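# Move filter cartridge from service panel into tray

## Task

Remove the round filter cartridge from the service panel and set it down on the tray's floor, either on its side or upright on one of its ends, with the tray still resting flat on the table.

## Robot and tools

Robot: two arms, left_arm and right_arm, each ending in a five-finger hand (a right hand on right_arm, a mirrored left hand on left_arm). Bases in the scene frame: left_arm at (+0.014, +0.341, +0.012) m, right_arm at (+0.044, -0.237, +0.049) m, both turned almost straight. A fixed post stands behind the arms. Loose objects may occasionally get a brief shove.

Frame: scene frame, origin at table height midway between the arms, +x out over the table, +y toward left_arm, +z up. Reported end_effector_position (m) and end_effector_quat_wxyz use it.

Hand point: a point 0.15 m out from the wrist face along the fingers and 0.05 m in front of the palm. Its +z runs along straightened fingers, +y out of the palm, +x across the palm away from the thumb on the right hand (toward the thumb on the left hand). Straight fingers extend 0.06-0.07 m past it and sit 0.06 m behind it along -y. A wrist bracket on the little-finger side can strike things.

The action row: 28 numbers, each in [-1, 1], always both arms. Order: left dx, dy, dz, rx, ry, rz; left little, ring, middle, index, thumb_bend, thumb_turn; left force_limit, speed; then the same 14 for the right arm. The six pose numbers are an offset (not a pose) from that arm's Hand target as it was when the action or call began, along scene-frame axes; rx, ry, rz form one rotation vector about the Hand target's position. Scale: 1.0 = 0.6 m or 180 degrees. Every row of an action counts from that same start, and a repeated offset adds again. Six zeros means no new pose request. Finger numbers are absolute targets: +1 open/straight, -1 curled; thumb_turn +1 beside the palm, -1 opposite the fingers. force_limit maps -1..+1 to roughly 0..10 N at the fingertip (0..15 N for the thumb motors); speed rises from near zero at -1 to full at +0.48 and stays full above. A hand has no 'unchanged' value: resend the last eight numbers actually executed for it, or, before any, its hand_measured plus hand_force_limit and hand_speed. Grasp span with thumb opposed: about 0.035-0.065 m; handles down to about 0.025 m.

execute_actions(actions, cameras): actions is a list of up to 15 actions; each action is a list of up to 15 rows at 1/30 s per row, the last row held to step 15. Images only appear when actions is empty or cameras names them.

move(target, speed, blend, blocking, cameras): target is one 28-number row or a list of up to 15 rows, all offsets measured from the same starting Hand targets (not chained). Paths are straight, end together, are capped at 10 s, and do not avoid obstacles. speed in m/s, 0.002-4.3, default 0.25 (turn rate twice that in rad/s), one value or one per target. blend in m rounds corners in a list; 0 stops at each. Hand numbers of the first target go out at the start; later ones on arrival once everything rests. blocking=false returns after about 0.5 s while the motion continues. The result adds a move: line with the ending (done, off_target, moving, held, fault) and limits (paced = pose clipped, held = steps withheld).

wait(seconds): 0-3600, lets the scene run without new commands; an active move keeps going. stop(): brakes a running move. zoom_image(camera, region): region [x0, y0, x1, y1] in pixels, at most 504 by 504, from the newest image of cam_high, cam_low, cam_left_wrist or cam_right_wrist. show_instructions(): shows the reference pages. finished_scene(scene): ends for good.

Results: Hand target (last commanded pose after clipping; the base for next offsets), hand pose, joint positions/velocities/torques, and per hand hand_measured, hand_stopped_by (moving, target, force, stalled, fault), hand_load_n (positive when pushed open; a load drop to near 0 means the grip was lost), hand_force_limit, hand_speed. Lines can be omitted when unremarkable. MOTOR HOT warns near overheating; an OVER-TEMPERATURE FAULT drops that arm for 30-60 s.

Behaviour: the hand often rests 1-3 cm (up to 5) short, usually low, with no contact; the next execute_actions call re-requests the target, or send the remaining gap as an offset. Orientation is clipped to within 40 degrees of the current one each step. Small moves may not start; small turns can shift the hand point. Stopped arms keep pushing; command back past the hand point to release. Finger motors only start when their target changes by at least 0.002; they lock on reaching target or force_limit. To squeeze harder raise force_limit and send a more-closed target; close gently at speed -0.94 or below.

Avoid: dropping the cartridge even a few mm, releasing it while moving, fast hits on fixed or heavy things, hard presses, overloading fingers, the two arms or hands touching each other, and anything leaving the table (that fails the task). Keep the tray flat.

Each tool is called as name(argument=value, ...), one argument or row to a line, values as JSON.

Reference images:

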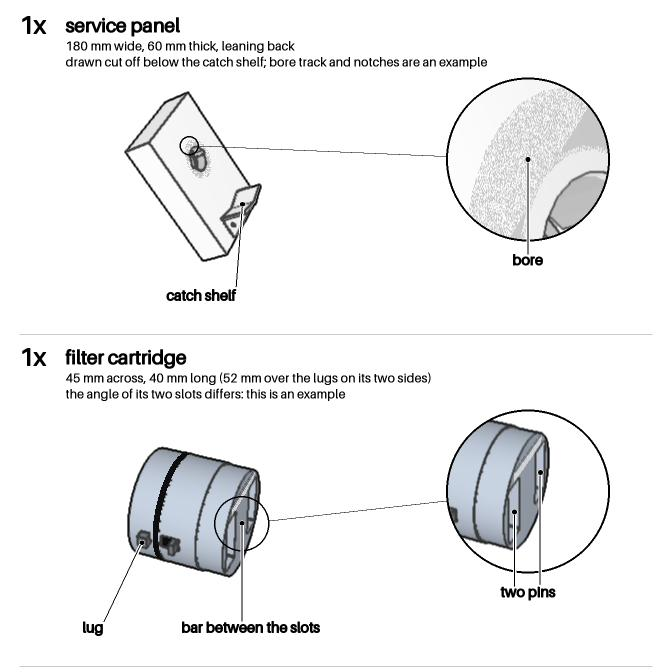

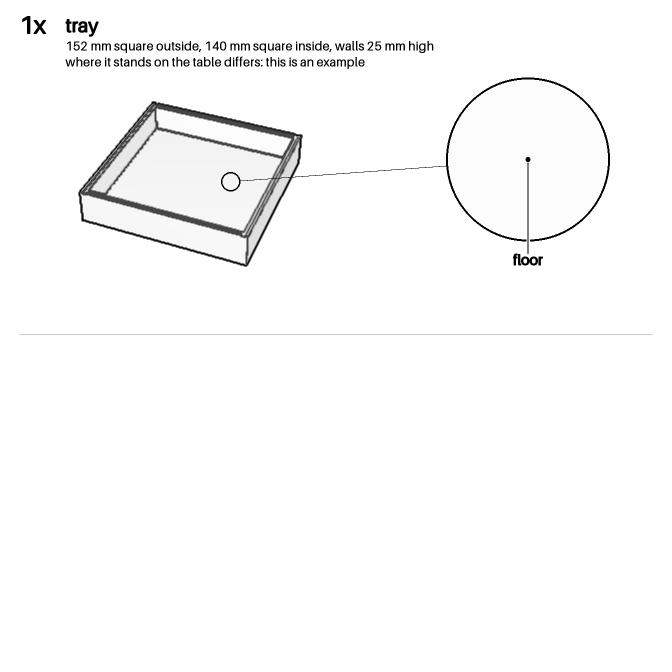

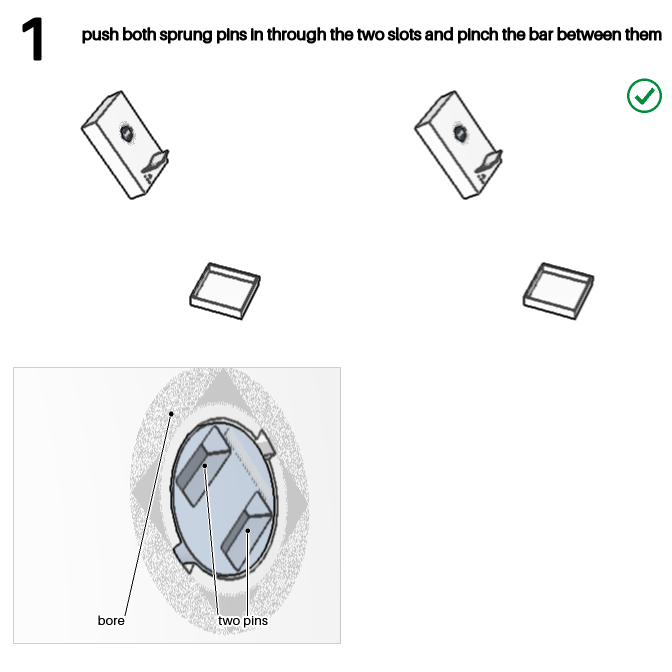

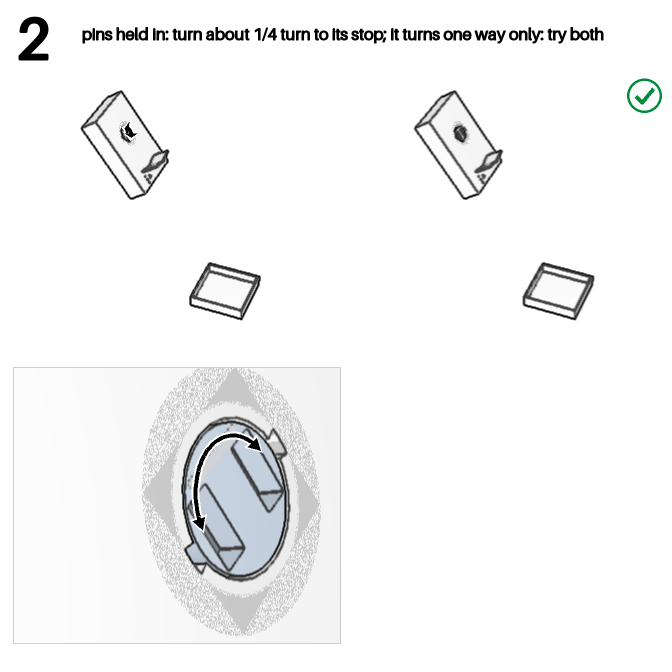

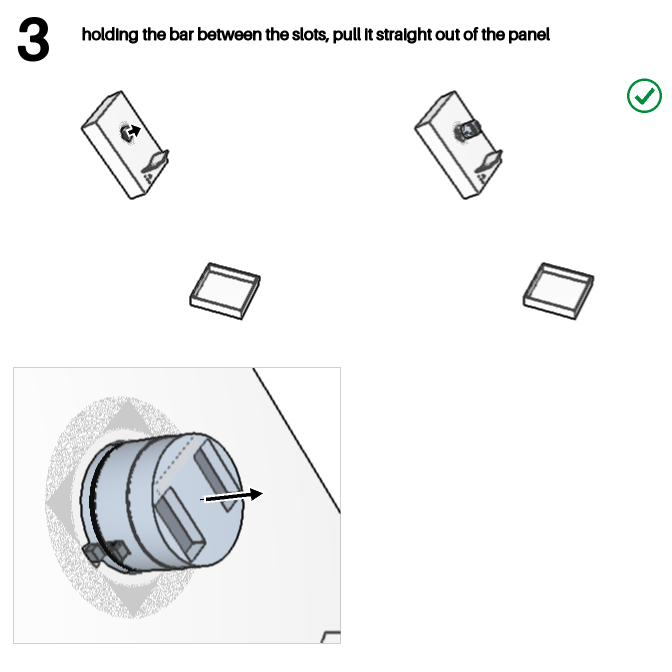

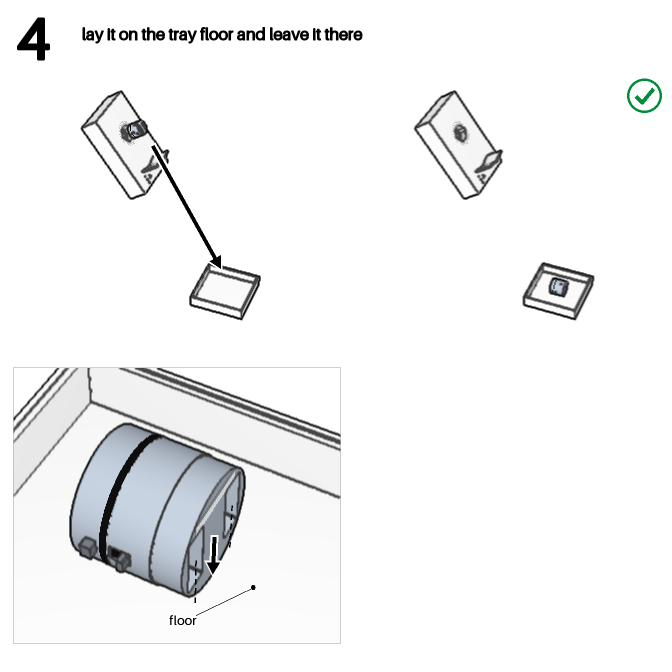

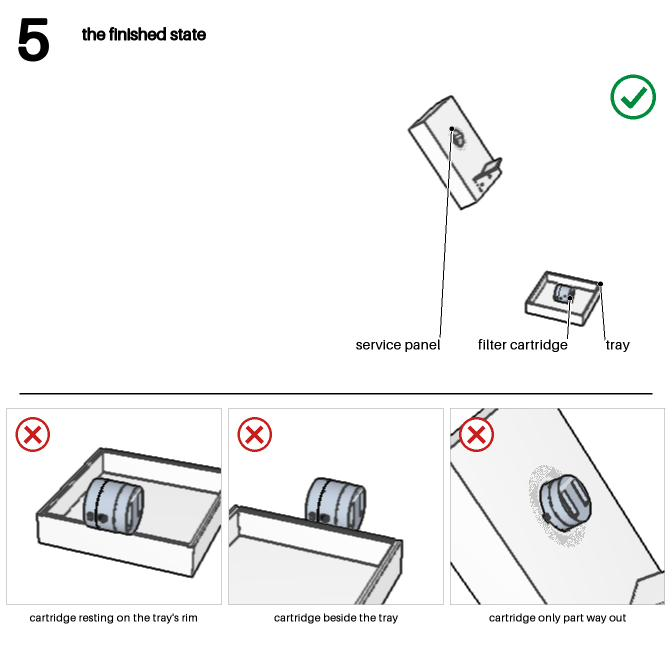

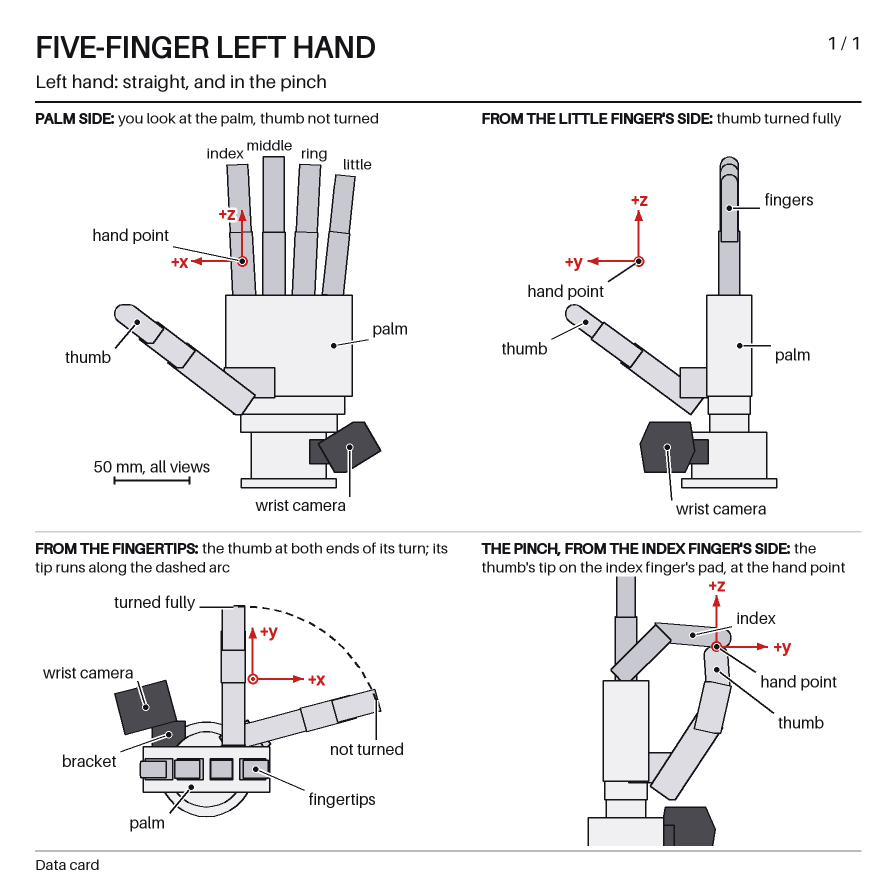

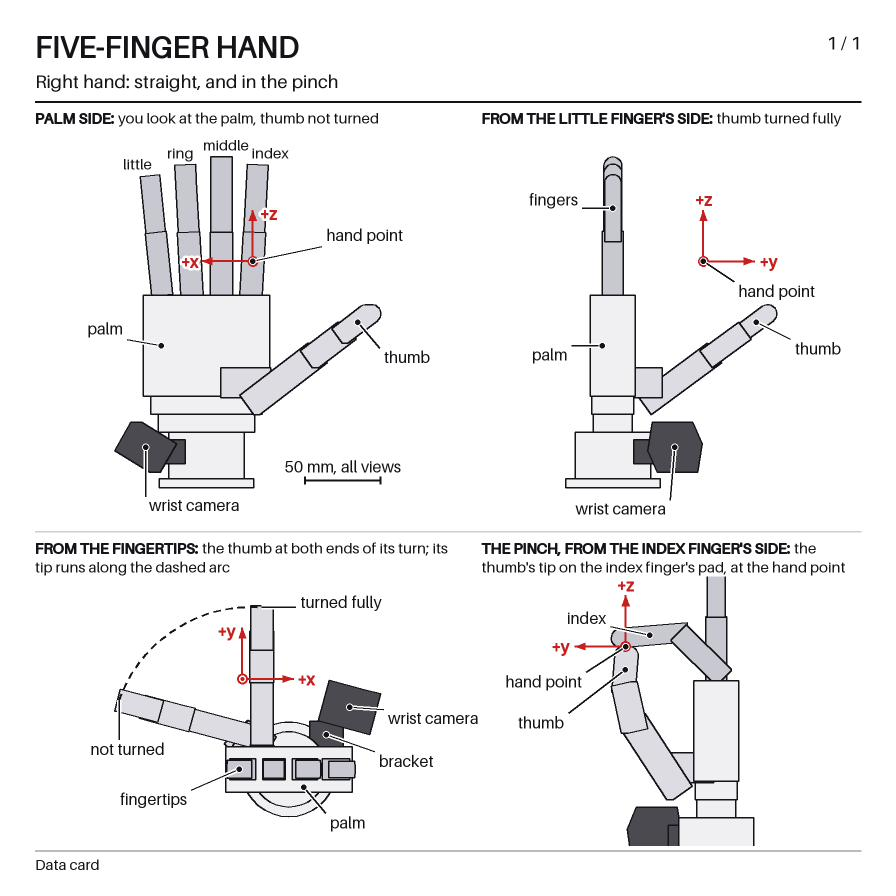

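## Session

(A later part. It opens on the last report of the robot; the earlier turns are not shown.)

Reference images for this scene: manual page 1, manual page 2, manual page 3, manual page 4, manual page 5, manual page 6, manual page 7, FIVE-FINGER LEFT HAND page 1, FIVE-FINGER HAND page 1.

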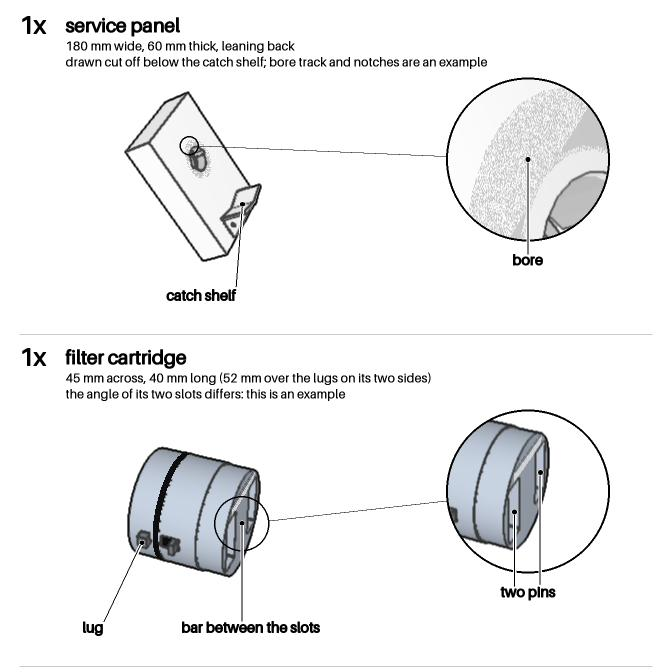

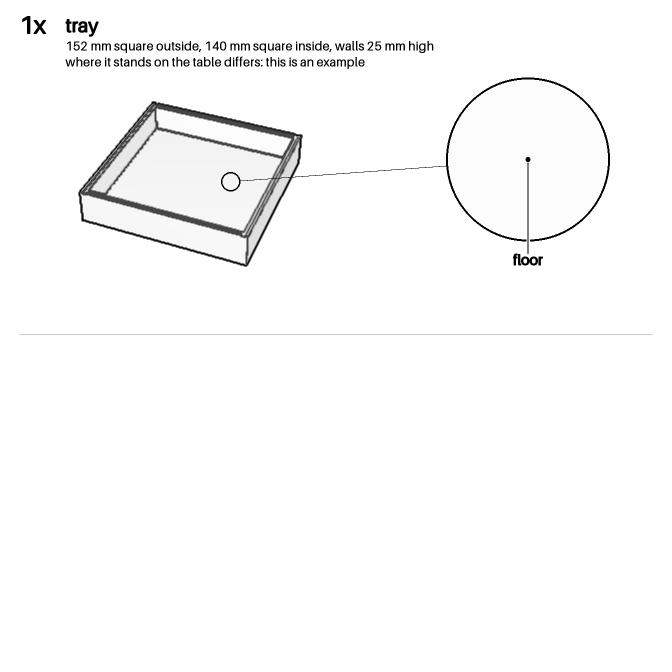

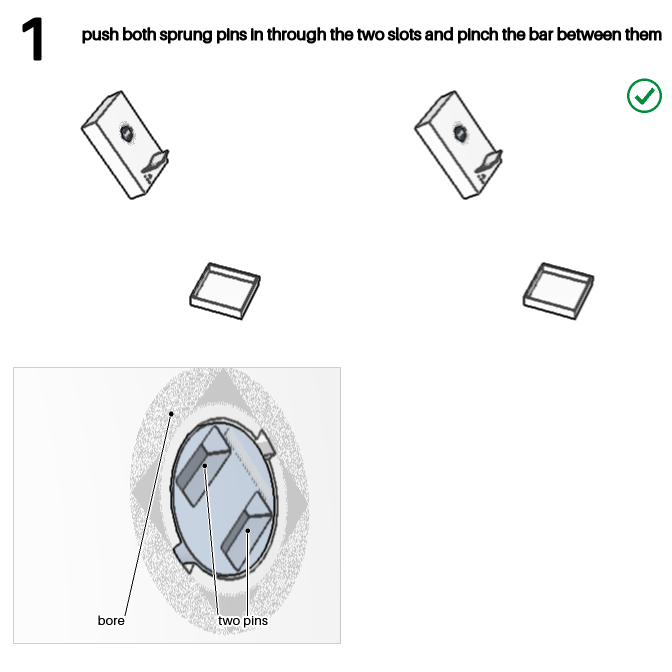

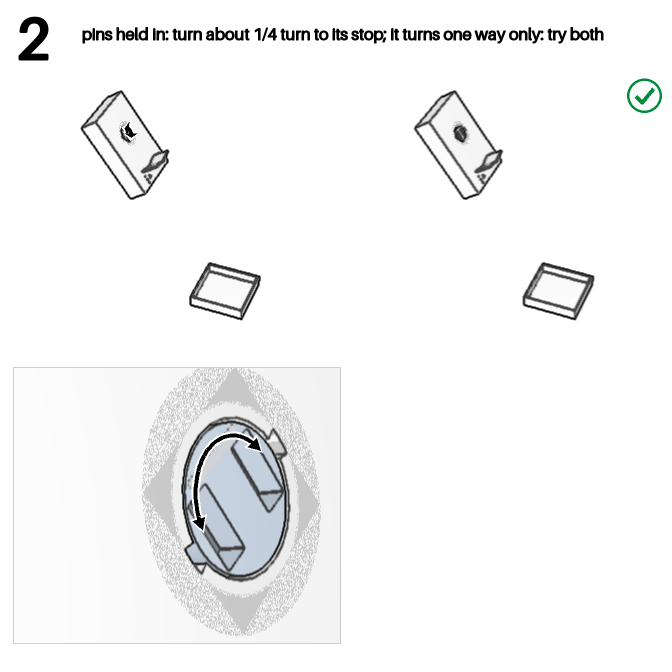

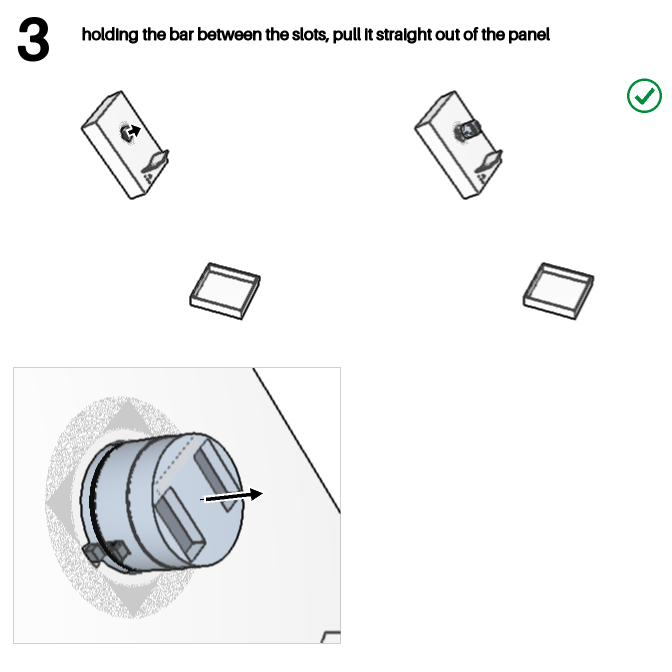

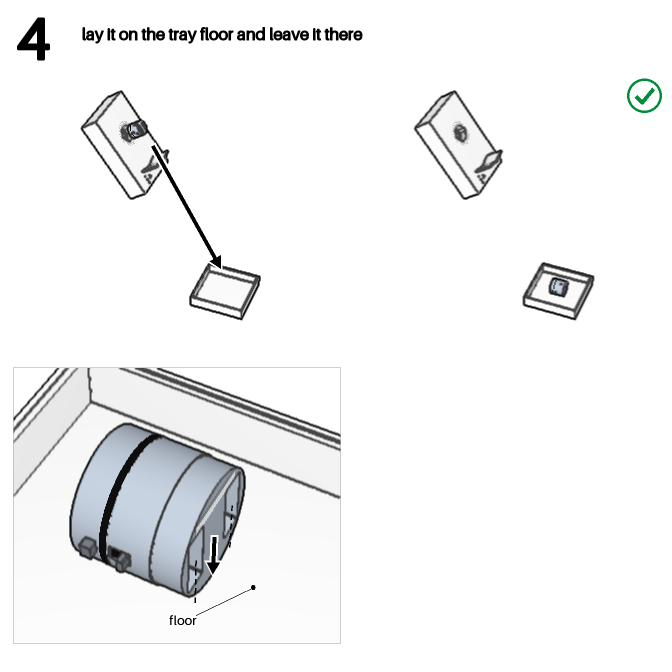

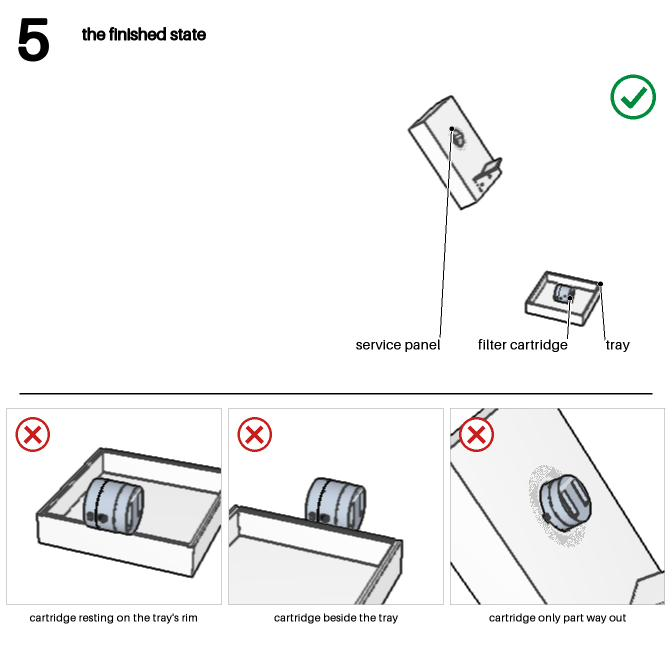

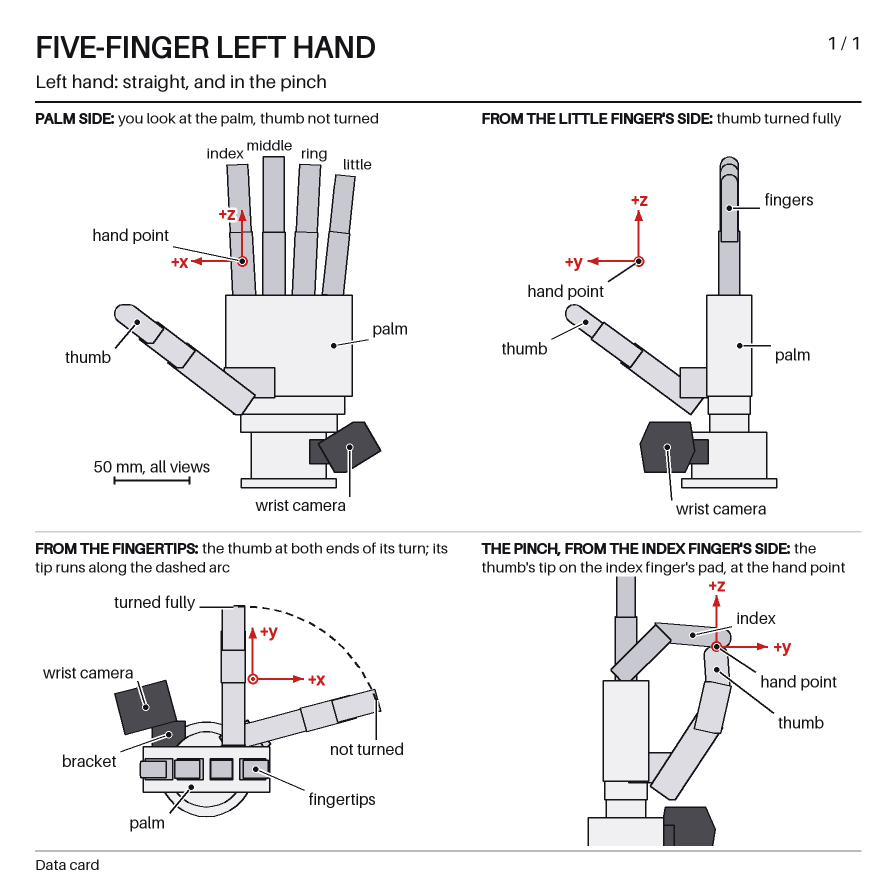

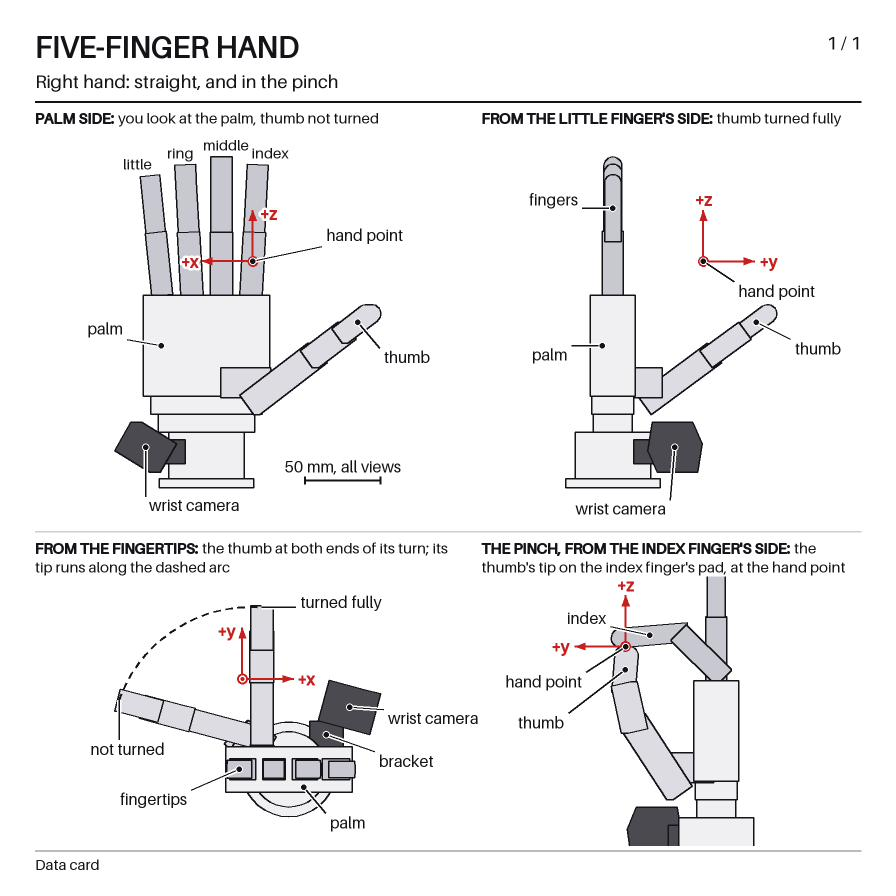

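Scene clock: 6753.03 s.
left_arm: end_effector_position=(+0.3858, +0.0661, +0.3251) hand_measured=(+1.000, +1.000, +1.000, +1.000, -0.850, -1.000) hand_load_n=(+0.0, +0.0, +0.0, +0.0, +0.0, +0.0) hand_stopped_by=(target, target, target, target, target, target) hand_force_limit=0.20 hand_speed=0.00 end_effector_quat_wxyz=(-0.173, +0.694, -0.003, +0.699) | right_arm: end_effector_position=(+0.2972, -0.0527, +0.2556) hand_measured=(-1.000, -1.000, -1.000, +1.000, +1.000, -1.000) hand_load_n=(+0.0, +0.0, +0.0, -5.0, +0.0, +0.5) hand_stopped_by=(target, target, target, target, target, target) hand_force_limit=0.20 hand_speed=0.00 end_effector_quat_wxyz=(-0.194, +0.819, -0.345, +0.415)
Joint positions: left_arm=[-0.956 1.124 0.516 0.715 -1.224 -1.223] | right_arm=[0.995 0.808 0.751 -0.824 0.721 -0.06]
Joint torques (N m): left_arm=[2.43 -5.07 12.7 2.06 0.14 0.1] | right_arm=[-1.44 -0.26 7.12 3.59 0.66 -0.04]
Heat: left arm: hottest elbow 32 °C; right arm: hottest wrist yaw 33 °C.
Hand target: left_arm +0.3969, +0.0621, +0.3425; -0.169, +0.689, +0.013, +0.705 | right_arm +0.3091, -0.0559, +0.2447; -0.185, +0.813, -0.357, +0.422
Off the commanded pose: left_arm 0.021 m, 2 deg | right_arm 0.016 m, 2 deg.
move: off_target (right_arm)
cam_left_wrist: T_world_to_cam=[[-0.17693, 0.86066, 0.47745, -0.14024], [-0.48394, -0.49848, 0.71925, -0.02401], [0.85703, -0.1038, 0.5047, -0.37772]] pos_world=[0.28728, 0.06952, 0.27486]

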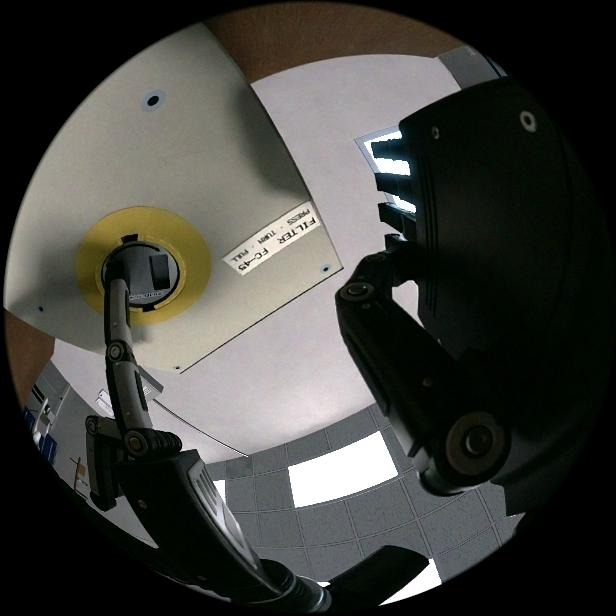

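move(
  target=[
    [0,0,0,0,0,0,1,1,1,1,-0.85,-1,0.2,0.0,-0.030,0.0066,0.0348,0,0,0,-1,-1,-1,1,1,-1,0.2,0.0],
    [0,0,0,0,0,0,1,1,1,1,-0.85,-1,0.2,0.0,-0.0030,-0.0050,-0.0044,0,0,0,-1,-1,-1,1,1,-1,0.2,0.0],
  ],
  speed=0.05,
  cameras=["cam_left_wrist"],
)

zoom_image(
  camera="cam_left_wrist",
  region=[85, 245, 145, 305],
)

Scene clock: 6762.97 s.
left_arm: end_effector_position=(+0.3858, +0.0661, +0.3251) hand_measured=(+1.000, +1.000, +1.000, +1.000, -0.850, -1.000) hand_load_n=(+0.0, +0.0, +0.0, +0.0, +0.0, +0.0) hand_stopped_by=(target, target, target, target, target, target) hand_force_limit=0.20 hand_speed=0.00 end_effector_quat_wxyz=(-0.173, +0.694, -0.003, +0.699) | right_arm: end_effector_position=(+0.2971, -0.0537, +0.2550) hand_measured=(-1.000, -1.000, -1.000, +1.000, +1.000, -1.000) hand_load_n=(+0.0, +0.0, +0.0, -4.0, +0.0, +0.0) hand_stopped_by=(target, target, target, target, target, target) hand_force_limit=0.20 hand_speed=0.00 end_effector_quat_wxyz=(-0.199, +0.816, -0.348, +0.416)
Joint positions: left_arm=[-0.956 1.124 0.516 0.715 -1.224 -1.223] | right_arm=[0.993 0.798 0.743 -0.815 0.721 -0.058]
Joint torques (N m): left_arm=[2.32 -4.95 12.66 2.06 0.14 0.11] | right_arm=[-1.32 -0.03 6.97 3.32 0.63 -0.08]
Heat: left arm: hottest elbow 32 °C; right arm: hottest elbow 31 °C.
Hand target: left_arm +0.3969, +0.0621, +0.3425; -0.169, +0.689, +0.013, +0.705 | right_arm +0.3074, -0.0589, +0.2422; -0.185, +0.813, -0.357, +0.422
Off the commanded pose: left_arm 0.021 m, 2 deg | right_arm 0.017 m, 2 deg.
move: off_target (right_arm)
cam_left_wrist: T_world_to_cam=[[-0.17693, 0.86066, 0.47745, -0.14024], [-0.48394, -0.49848, 0.71925, -0.02401], [0.85703, -0.1038, 0.5047, -0.37772]] pos_world=[0.28728, 0.06952, 0.27486]

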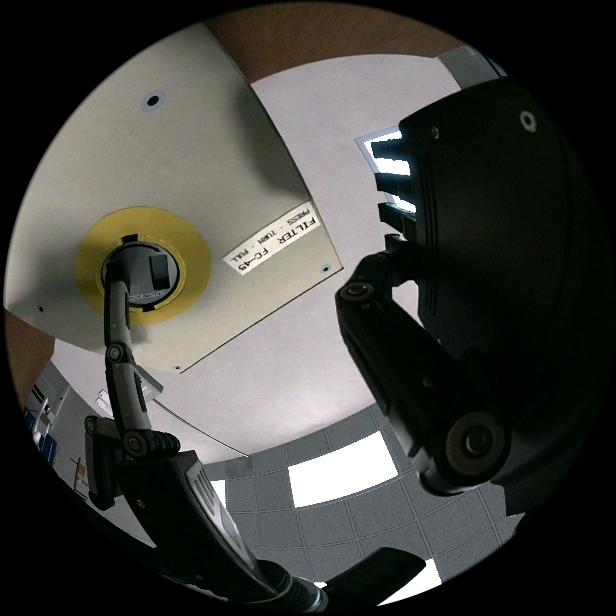

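Scaled by 8.400 from the camera's image (finer frame: 880x880).

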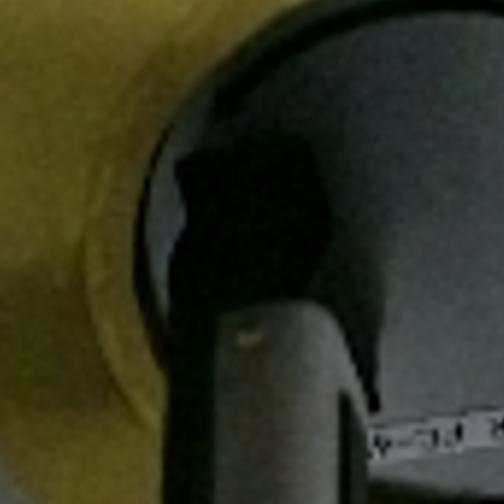

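move(
  target=[
    [0,0,0,0,0,0,1,1,1,1,-0.85,-1,0.2,0.0,0.0678,0.0088,-0.0197,-0.0021,-0.0094,-0.0347,-1,-1,-1,1,1,-1,0.2,0.0],
  ],
  speed=0.06,
  cameras=["cam_left_wrist"],
)

zoom_image(
  camera="cam_left_wrist",
  region=[85, 245, 145, 305],
)

Scene clock: 6783.03 s.
left_arm: end_effector_position=(+0.3858, +0.0661, +0.3251) hand_measured=(+1.000, +1.000, +1.000, +1.000, -0.850, -1.000) hand_load_n=(+0.0, +0.0, +0.0, +0.0, +0.0, +0.0) hand_stopped_by=(target, target, target, target, target, target) hand_force_limit=0.20 hand_speed=0.00 end_effector_quat_wxyz=(-0.173, +0.694, -0.003, +0.699) | right_arm: end_effector_position=(+0.3012, -0.0543, +0.2540) hand_measured=(-1.000, -1.000, -1.000, +0.998, +1.000, -1.000) hand_load_n=(+0.0, +0.0, +0.0, -16.0, +0.0, +0.0) hand_stopped_by=(target, target, target, target, target, target) hand_force_limit=0.20 hand_speed=0.00 end_effector_quat_wxyz=(-0.195, +0.814, -0.350, +0.422)
Joint positions: left_arm=[-0.956 1.124 0.516 0.715 -1.224 -1.223] | right_arm=[0.987 0.81 0.743 -0.804 0.732 -0.061]
Joint torques (N m): left_arm=[2.49 -5.13 12.66 2.03 0.14 0.1] | right_arm=[-5.54 7.3 8.08 6.23 2.25 0.26]
Heat: left arm: hottest elbow 32 °C; right arm: hottest elbow 31 °C.
Hand target: left_arm +0.3969, +0.0621, +0.3425; -0.169, +0.689, +0.013, +0.705 | right_arm +0.3481, -0.0537, +0.2303; -0.165, +0.786, -0.396, +0.444
Off the commanded pose: left_arm 0.021 m, 2 deg | right_arm 0.053 m, 8 deg.
move: off_target (right_arm)
cam_left_wrist: T_world_to_cam=[[-0.17693, 0.86066, 0.47745, -0.14024], [-0.48394, -0.49848, 0.71925, -0.02401], [0.85703, -0.1038, 0.5047, -0.37772]] pos_world=[0.28728, 0.06952, 0.27486]

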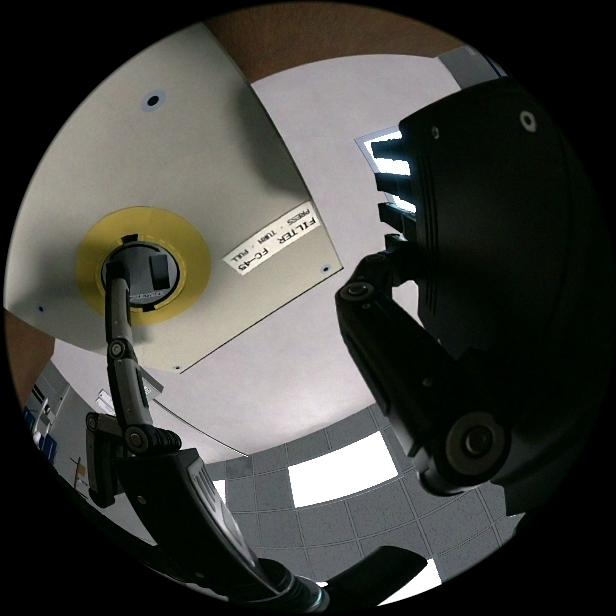

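Scaled by 8.400 from the camera's image (finer frame: 880x880).

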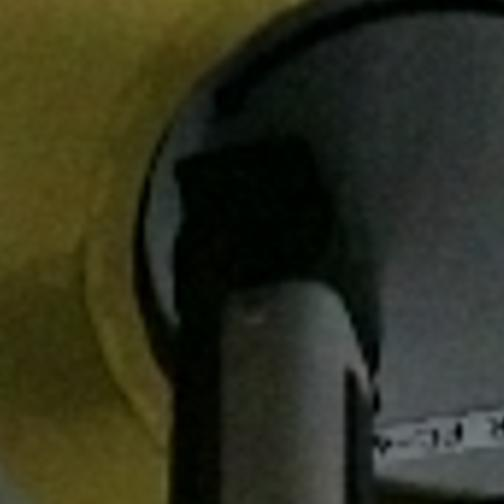

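move(
  target=[
    [0,0,0,0,0,0,1,1,1,1,-0.85,-1,0.2,0.0,0.04,-0.0048,-0.0187,-0.0012,-0.0055,-0.02,-1,-1,-1,1,1,-1,0.2,0.0],
  ],
  speed=0.06,
  cameras=["cam_left_wrist"],
)

zoom_image(
  camera="cam_left_wrist",
  region=[85, 245, 145, 305],
)

Scene clock: 6794.50 s.
left_arm: end_effector_position=(+0.3858, +0.0661, +0.3251) hand_measured=(+1.000, +1.000, +1.000, +1.000, -0.850, -1.000) hand_load_n=(+0.0, +0.0, +0.0, -0.5, +0.0, -0.5) hand_stopped_by=(target, target, target, target, target, target) hand_force_limit=0.20 hand_speed=0.00 end_effector_quat_wxyz=(-0.173, +0.694, -0.003, +0.699) | right_arm: end_effector_position=(+0.3029, -0.0546, +0.2540) hand_measured=(-1.000, -1.000, -1.000, +0.998, +1.000, -1.000) hand_load_n=(+0.0, +0.0, +0.0, -22.5, +0.0, +0.0) hand_stopped_by=(target, target, target, target, target, target) hand_force_limit=0.20 hand_speed=0.00 end_effector_quat_wxyz=(-0.192, +0.812, -0.351, +0.425)
Joint positions: left_arm=[-0.956 1.124 0.516 0.715 -1.224 -1.223] | right_arm=[0.987 0.815 0.743 -0.799 0.742 -0.061]
Joint torques (N m): left_arm=[2.55 -5.01 12.7 2.07 0.14 0.1] | right_arm=[-8.41 9.58 7.45 7.64 2.99 0.42]
Heat: left arm: hottest elbow 32 °C; right arm: hottest elbow 32 °C.
Hand target: left_arm +0.3969, +0.0621, +0.3425; -0.169, +0.689, +0.013, +0.705 | right_arm +0.3721, -0.0565, +0.2191; -0.152, +0.770, -0.418, +0.457
Off the commanded pose: left_arm 0.021 m, 2 deg | right_arm 0.078 m, 11 deg.
move: off_target (right_arm)
cam_left_wrist: T_world_to_cam=[[-0.17693, 0.86066, 0.47745, -0.14024], [-0.48394, -0.49848, 0.71925, -0.02401], [0.85703, -0.1038, 0.5047, -0.37772]] pos_world=[0.28728, 0.06952, 0.27486]

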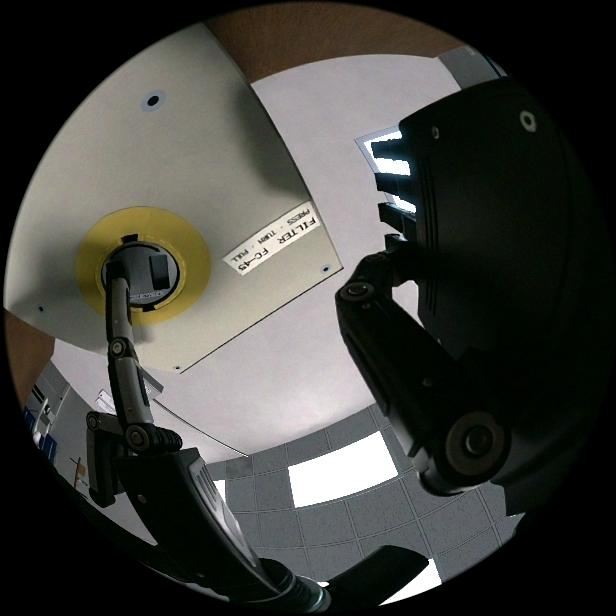

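Scaled by 8.400 from the camera's image (finer frame: 880x880).

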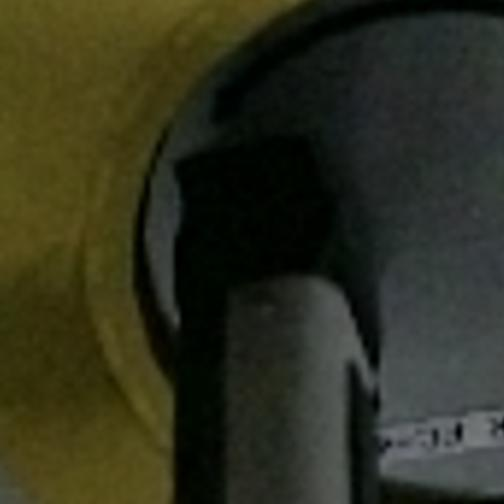

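move(
  target=[
    [0,0,0,0,0,0,1,1,1,1,-0.85,-1,0.2,0.0,0.04,-0.0048,-0.0187,-0.0006,-0.0028,-0.01,-1,-1,-1,1,1,-1,0.2,0.0],
  ],
  speed=0.06,
  cameras=["cam_left_wrist"],
)

zoom_image(
  camera="cam_left_wrist",
  region=[85, 245, 145, 305],
)

Scene clock: 6800.33 s.
left_arm: end_effector_position=(+0.3858, +0.0661, +0.3251) hand_measured=(+1.000, +1.000, +1.000, +1.000, -0.850, -1.000) hand_load_n=(+0.0, +0.0, +0.0, +0.0, +0.0, +0.0) hand_stopped_by=(target, target, target, target, target, target) hand_force_limit=0.20 hand_speed=0.00 end_effector_quat_wxyz=(-0.173, +0.694, -0.003, +0.699) | right_arm: end_effector_position=(+0.3578, -0.0121, +0.2611) hand_measured=(-1.000, -1.000, -1.000, -0.084, +1.000, -1.000) hand_load_n=(+0.0, +0.0, +0.0, -26.5, +0.0, +0.5) hand_stopped_by=(target, target, target, target, target, target) hand_force_limit=0.20 hand_speed=0.00 end_effector_quat_wxyz=(-0.245, +0.763, -0.410, +0.435)
Joint positions: left_arm=[-0.956 1.124 0.516 0.715 -1.224 -1.223] | right_arm=[0.919 0.957 0.795 -0.58 0.736 -0.014]
Joint torques (N m): left_arm=[2.43 -4.95 12.67 2.06 0.14 0.1] | right_arm=[-7.88 3.72 5.52 2.39 2.47 -0.34]
Heat: left arm: hottest elbow 32 °C; right arm: hottest elbow 31 °C.
Hand target: left_arm +0.3969, +0.0621, +0.3425; -0.169, +0.689, +0.013, +0.705 | right_arm +0.3960, -0.0594, +0.2078; -0.146, +0.762, -0.429, +0.463
Off the commanded pose: left_arm 0.021 m, 2 deg | right_arm 0.081 m, 12 deg.
move: off_target (right_arm)
cam_left_wrist: T_world_to_cam=[[-0.17693, 0.86066, 0.47745, -0.14024], [-0.48394, -0.49848, 0.71925, -0.02401], [0.85703, -0.1038, 0.5047, -0.37772]] pos_world=[0.28728, 0.06952, 0.27486]

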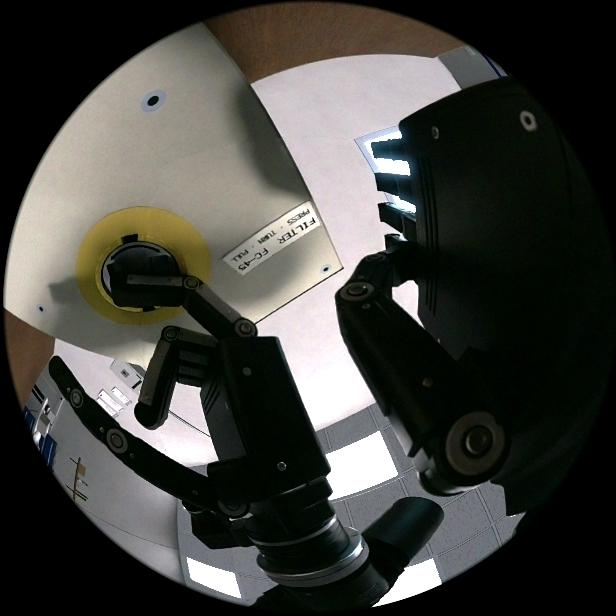

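Scaled by 8.400 from the camera's image (finer frame: 880x880).

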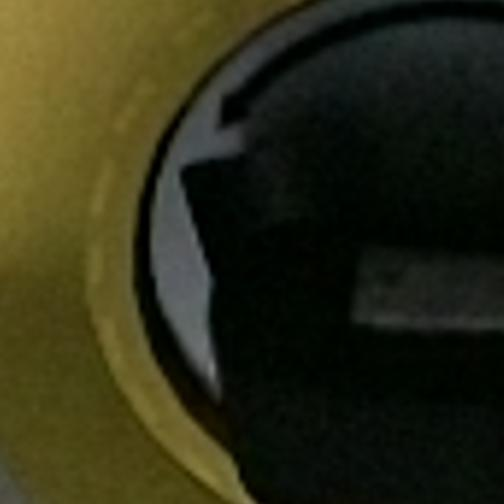

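move(
  target=[
    [0,0,0,0,0,0,1,1,1,1,-0.85,-1,0.2,0.0,-0.12,0.05,0.09,0,0,0,-1,-1,-1,1,1,-1,0.2,0.0],
    [0,0,0,0,0,0,1,1,1,1,-0.85,-1,0.2,0.0,-0.2,0.0157,0.14,0.0059,0.0269,0.0997,-1,-1,-1,1,1,-1,0.2,0.0],
  ],
  speed=0.1,
  cameras=["cam_left_wrist"],
)

Scene clock: 6807.73 s.
left_arm: end_effector_position=(+0.3858, +0.0661, +0.3251) hand_measured=(+1.000, +1.000, +1.000, +1.000, -0.850, -1.000) hand_load_n=(+0.0, +0.0, +0.0, +0.0, +0.0, +0.0) hand_stopped_by=(target, target, target, target, target, target) hand_force_limit=0.20 hand_speed=0.00 end_effector_quat_wxyz=(-0.173, +0.694, -0.003, +0.699) | right_arm: end_effector_position=(+0.2801, -0.0474, +0.2939) hand_measured=(-1.000, -1.000, -1.000, -0.080, +1.000, -1.000) hand_load_n=(+0.0, +0.0, +0.0, +0.0, +0.0, +0.0) hand_stopped_by=(target, target, target, target, target, target) hand_force_limit=0.20 hand_speed=0.00 end_effector_quat_wxyz=(-0.210, +0.831, -0.326, +0.400)
Joint positions: left_arm=[-0.956 1.124 0.516 0.715 -1.224 -1.223] | right_arm=[1.038 0.771 0.842 -0.948 0.693 -0.057]
Joint torques (N m): left_arm=[2.55 -4.95 12.66 2.09 0.14 0.09] | right_arm=[1.85 -2.55 8.01 1.24 0.25 -0.14]
Heat: left arm: hottest elbow 32 °C; right arm: hottest elbow 31 °C.
Hand target: left_arm +0.3969, +0.0621, +0.3425; -0.169, +0.689, +0.013, +0.705 | right_arm +0.2760, -0.0499, +0.2918; -0.206, +0.837, -0.315, +0.398
Off the commanded pose: left_arm 0.021 m, 2 deg | right_arm 0.005 m, 1 deg.
move: done
cam_left_wrist: T_world_to_cam=[[-0.17693, 0.86066, 0.47745, -0.14024], [-0.48394, -0.49848, 0.71925, -0.02401], [0.85703, -0.1038, 0.5047, -0.37772]] pos_world=[0.28728, 0.06952, 0.27486]

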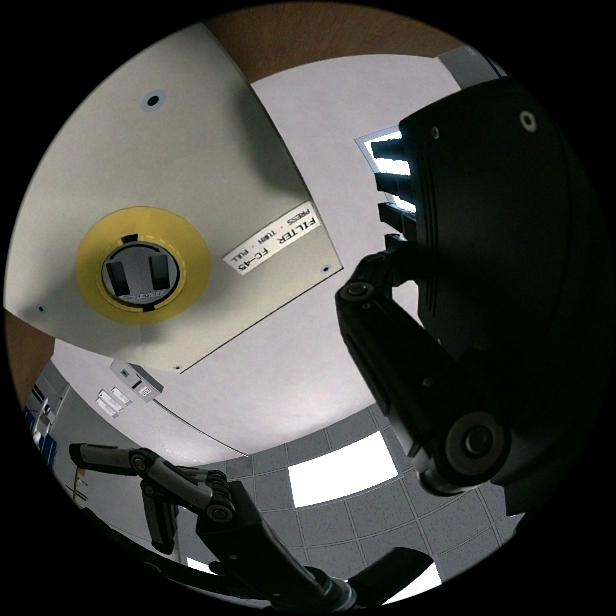

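zoom_image(
  camera="cam_left_wrist",
  region=[60, 420, 190, 550],
)

Scaled by 3.877 from the camera's image (finer frame: 880x880).

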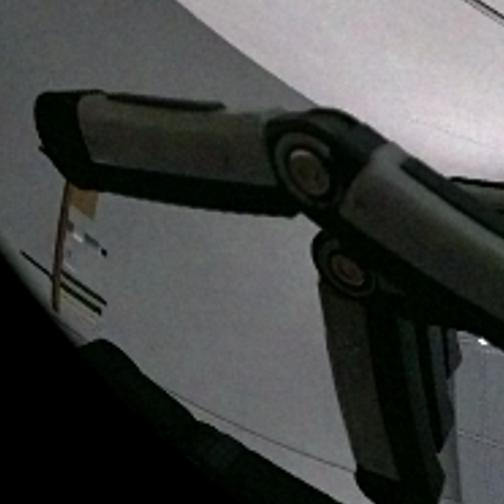

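move(
  target=[
    [0,0,0,0,0,0,1,1,1,1,-0.85,-1,0.2,0.0,-0.125,-0.25,-0.07,0,0,0,-1,-1,-1,1,1,-1,0.2,0.3],
    [-0.2446,0.1963,0.0295,0.2,0,0,1,1,1,1,1,-1,0.2,0.3,-0.125,-0.25,-0.07,0,0,0,-1,-1,-1,1,1,-1,0.2,0.0],
  ],
  speed=0.2,
  cameras=[],
)

Scene clock: 6831.27 s.
left_arm: end_effector_position=(+0.2527, +0.1840, +0.3674) hand_measured=(+1.000, +1.000, +1.000, +1.000, +1.000, -1.000) hand_load_n=(+0.0, +0.0, +0.0, +0.0, +0.0, +0.0) hand_stopped_by=(target, target, target, target, target, target) hand_force_limit=0.20 hand_speed=0.30 end_effector_quat_wxyz=(-0.373, +0.604, -0.196, +0.676) | right_arm: end_effector_position=(+0.2031, -0.1961, +0.2503) hand_measured=(-1.000, -1.000, -1.000, -0.080, +1.000, -1.000) hand_load_n=(+0.0, +0.0, +0.0, +0.0, +0.0, +0.0) hand_stopped_by=(target, target, target, target, target, target) hand_force_limit=0.20 hand_speed=0.00 end_effector_quat_wxyz=(-0.208, +0.835, -0.318, +0.397)
Joint positions: left_arm=[-1.27 0.6 0.257 1.525 -1.362 0.422] | right_arm=[0.837 0.174 0.604 -1.206 0.548 -0.252]
Joint torques (N m): left_arm=[0.03 1.26 8.09 0.66 0.74 0.12] | right_arm=[0.56 3.25 7.8 1.44 0.13 -0.12]
Heat: left arm: hottest elbow 32 °C; right arm: hottest elbow 31 °C.
Hand target: left_arm +0.2501, +0.1799, +0.3603; -0.373, +0.603, -0.206, +0.674 | right_arm +0.2010, -0.2000, +0.2497; -0.205, +0.837, -0.315, +0.398
Off the commanded pose: left_arm 0.009 m, 1 deg | right_arm 0.004 m, 0 deg.
move: done

move(
  target=[
    [0,0,0,0.2135,0.2634,-0.1016,1,-1,-1,-1,1,-1,0.2,0.3,0,0,0,0,0,0,-1,-1,-1,1,1,-1,0.2,0.3],
  ],
  speed=0.4,
  cameras=[],
)

Scene clock: 6843.00 s.
left_arm: end_effector_position=(+0.2511, +0.1856, +0.3395) hand_measured=(+1.000, -1.000, -1.000, -1.000, +1.000, -1.000) hand_load_n=(+0.0, +0.0, +0.0, +0.0, +0.0, +0.5) hand_stopped_by=(target, target, target, target, target, target) hand_force_limit=0.20 hand_speed=0.30 end_effector_quat_wxyz=(+0.580, -0.521, +0.470, -0.413) | right_arm: end_effector_position=(+0.2031, -0.1961, +0.2503) hand_measured=(-1.000, -1.000, -1.000, -0.080, +1.000, -1.000) hand_load_n=(+0.0, +0.0, +0.0, +0.0, +0.0, +0.0) hand_stopped_by=(target, target, target, target, target, target) hand_force_limit=0.20 hand_speed=0.30 end_effector_quat_wxyz=(-0.208, +0.835, -0.318, +0.397)
Joint positions: left_arm=[-1.301 0.565 0.449 0.714 -1.546 0.714] | right_arm=[0.837 0.174 0.604 -1.206 0.548 -0.252]
Joint torques (N m): left_arm=[0.32 -0.26 14.24 0.16 0.35 0.02] | right_arm=[0.79 3.31 7.84 1.5 0.11 -0.12]
Heat: left arm: hottest elbow 32 °C; right arm: hottest elbow 31 °C.
Hand target: left_arm +0.2501, +0.1798, +0.3603; +0.326, -0.627, +0.627, -0.327 | right_arm +0.2010, -0.2000, +0.2497; -0.205, +0.837, -0.315, +0.398
Off the commanded pose: left_arm 0.022 m, 38 deg | right_arm 0.005 m, 0 deg.
joint sent to its limit (left arm) — joint 5 (wrist yaw), lower limit. The joint targets are off in orientation, not in position.
move: off_target (left_arm)

move(
  target=[
    [0.083,-0.083,0.0,0.6149,0.0465,-0.4528,1,-1,-1,-1,1,-1,0.2,0.3,0,0,0,0,0,0,-1,-1,-1,1,1,-1,0.2,0.3],
  ],
  speed=0.4,
  cameras=["cam_high"],
)

Scene clock: 6851.60 s.
left_arm: end_effector_position=(+0.2927, +0.1344, +0.3468) hand_measured=(+1.000, -1.000, -1.000, -1.000, +1.000, -1.000) hand_load_n=(+0.0, +0.0, +0.0, +0.0, +0.0, +0.0) hand_stopped_by=(target, target, target, target, target, target) hand_force_limit=0.20 hand_speed=0.30 end_effector_quat_wxyz=(+0.370, +0.353, +0.833, +0.210) | right_arm: end_effector_position=(+0.2031, -0.1961, +0.2503) hand_measured=(-1.000, -1.000, -1.000, -0.080, +1.000, -1.000) hand_load_n=(+0.5, +0.0, +0.0, +0.0, +0.0, +0.0) hand_stopped_by=(target, target, target, target, target, target) hand_force_limit=0.20 hand_speed=0.30 end_effector_quat_wxyz=(-0.208, +0.835, -0.318, +0.397)
Joint positions: left_arm=[-1.143 1.085 1.11 -1.275 -0.833 1.34] | right_arm=[0.837 0.174 0.604 -1.206 0.548 -0.252]
Joint torques (N m): left_arm=[2.43 -5.77 14.27 0.14 -0.72 0.15] | right_arm=[0.5 3.25 7.76 1.47 0.14 -0.12]
Heat: left arm: hottest elbow 33 °C; right arm: hottest elbow 31 °C.
Hand target: left_arm +0.2999, +0.1301, +0.3603; +0.371, +0.346, +0.836, +0.208 | right_arm +0.2010, -0.2000, +0.2497; -0.205, +0.837, -0.315, +0.398
Off the commanded pose: left_arm 0.016 m, 1 deg | right_arm 0.005 m, 0 deg.
move: off_target (left_arm)

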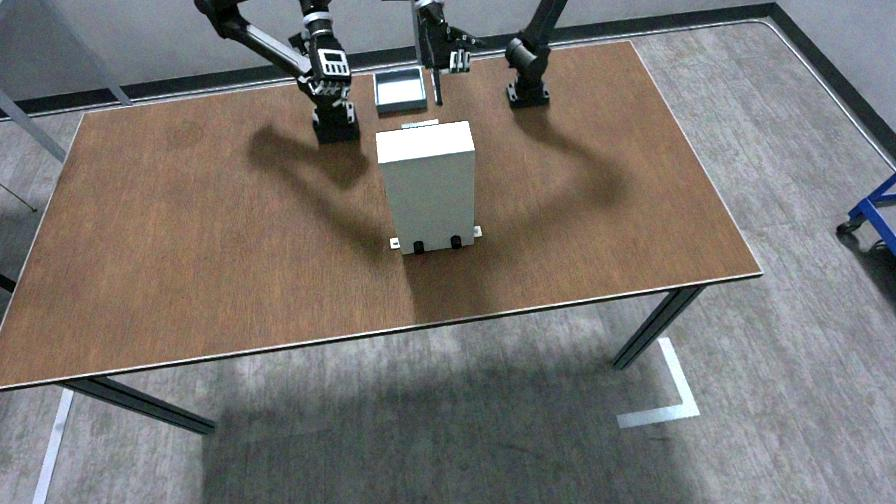

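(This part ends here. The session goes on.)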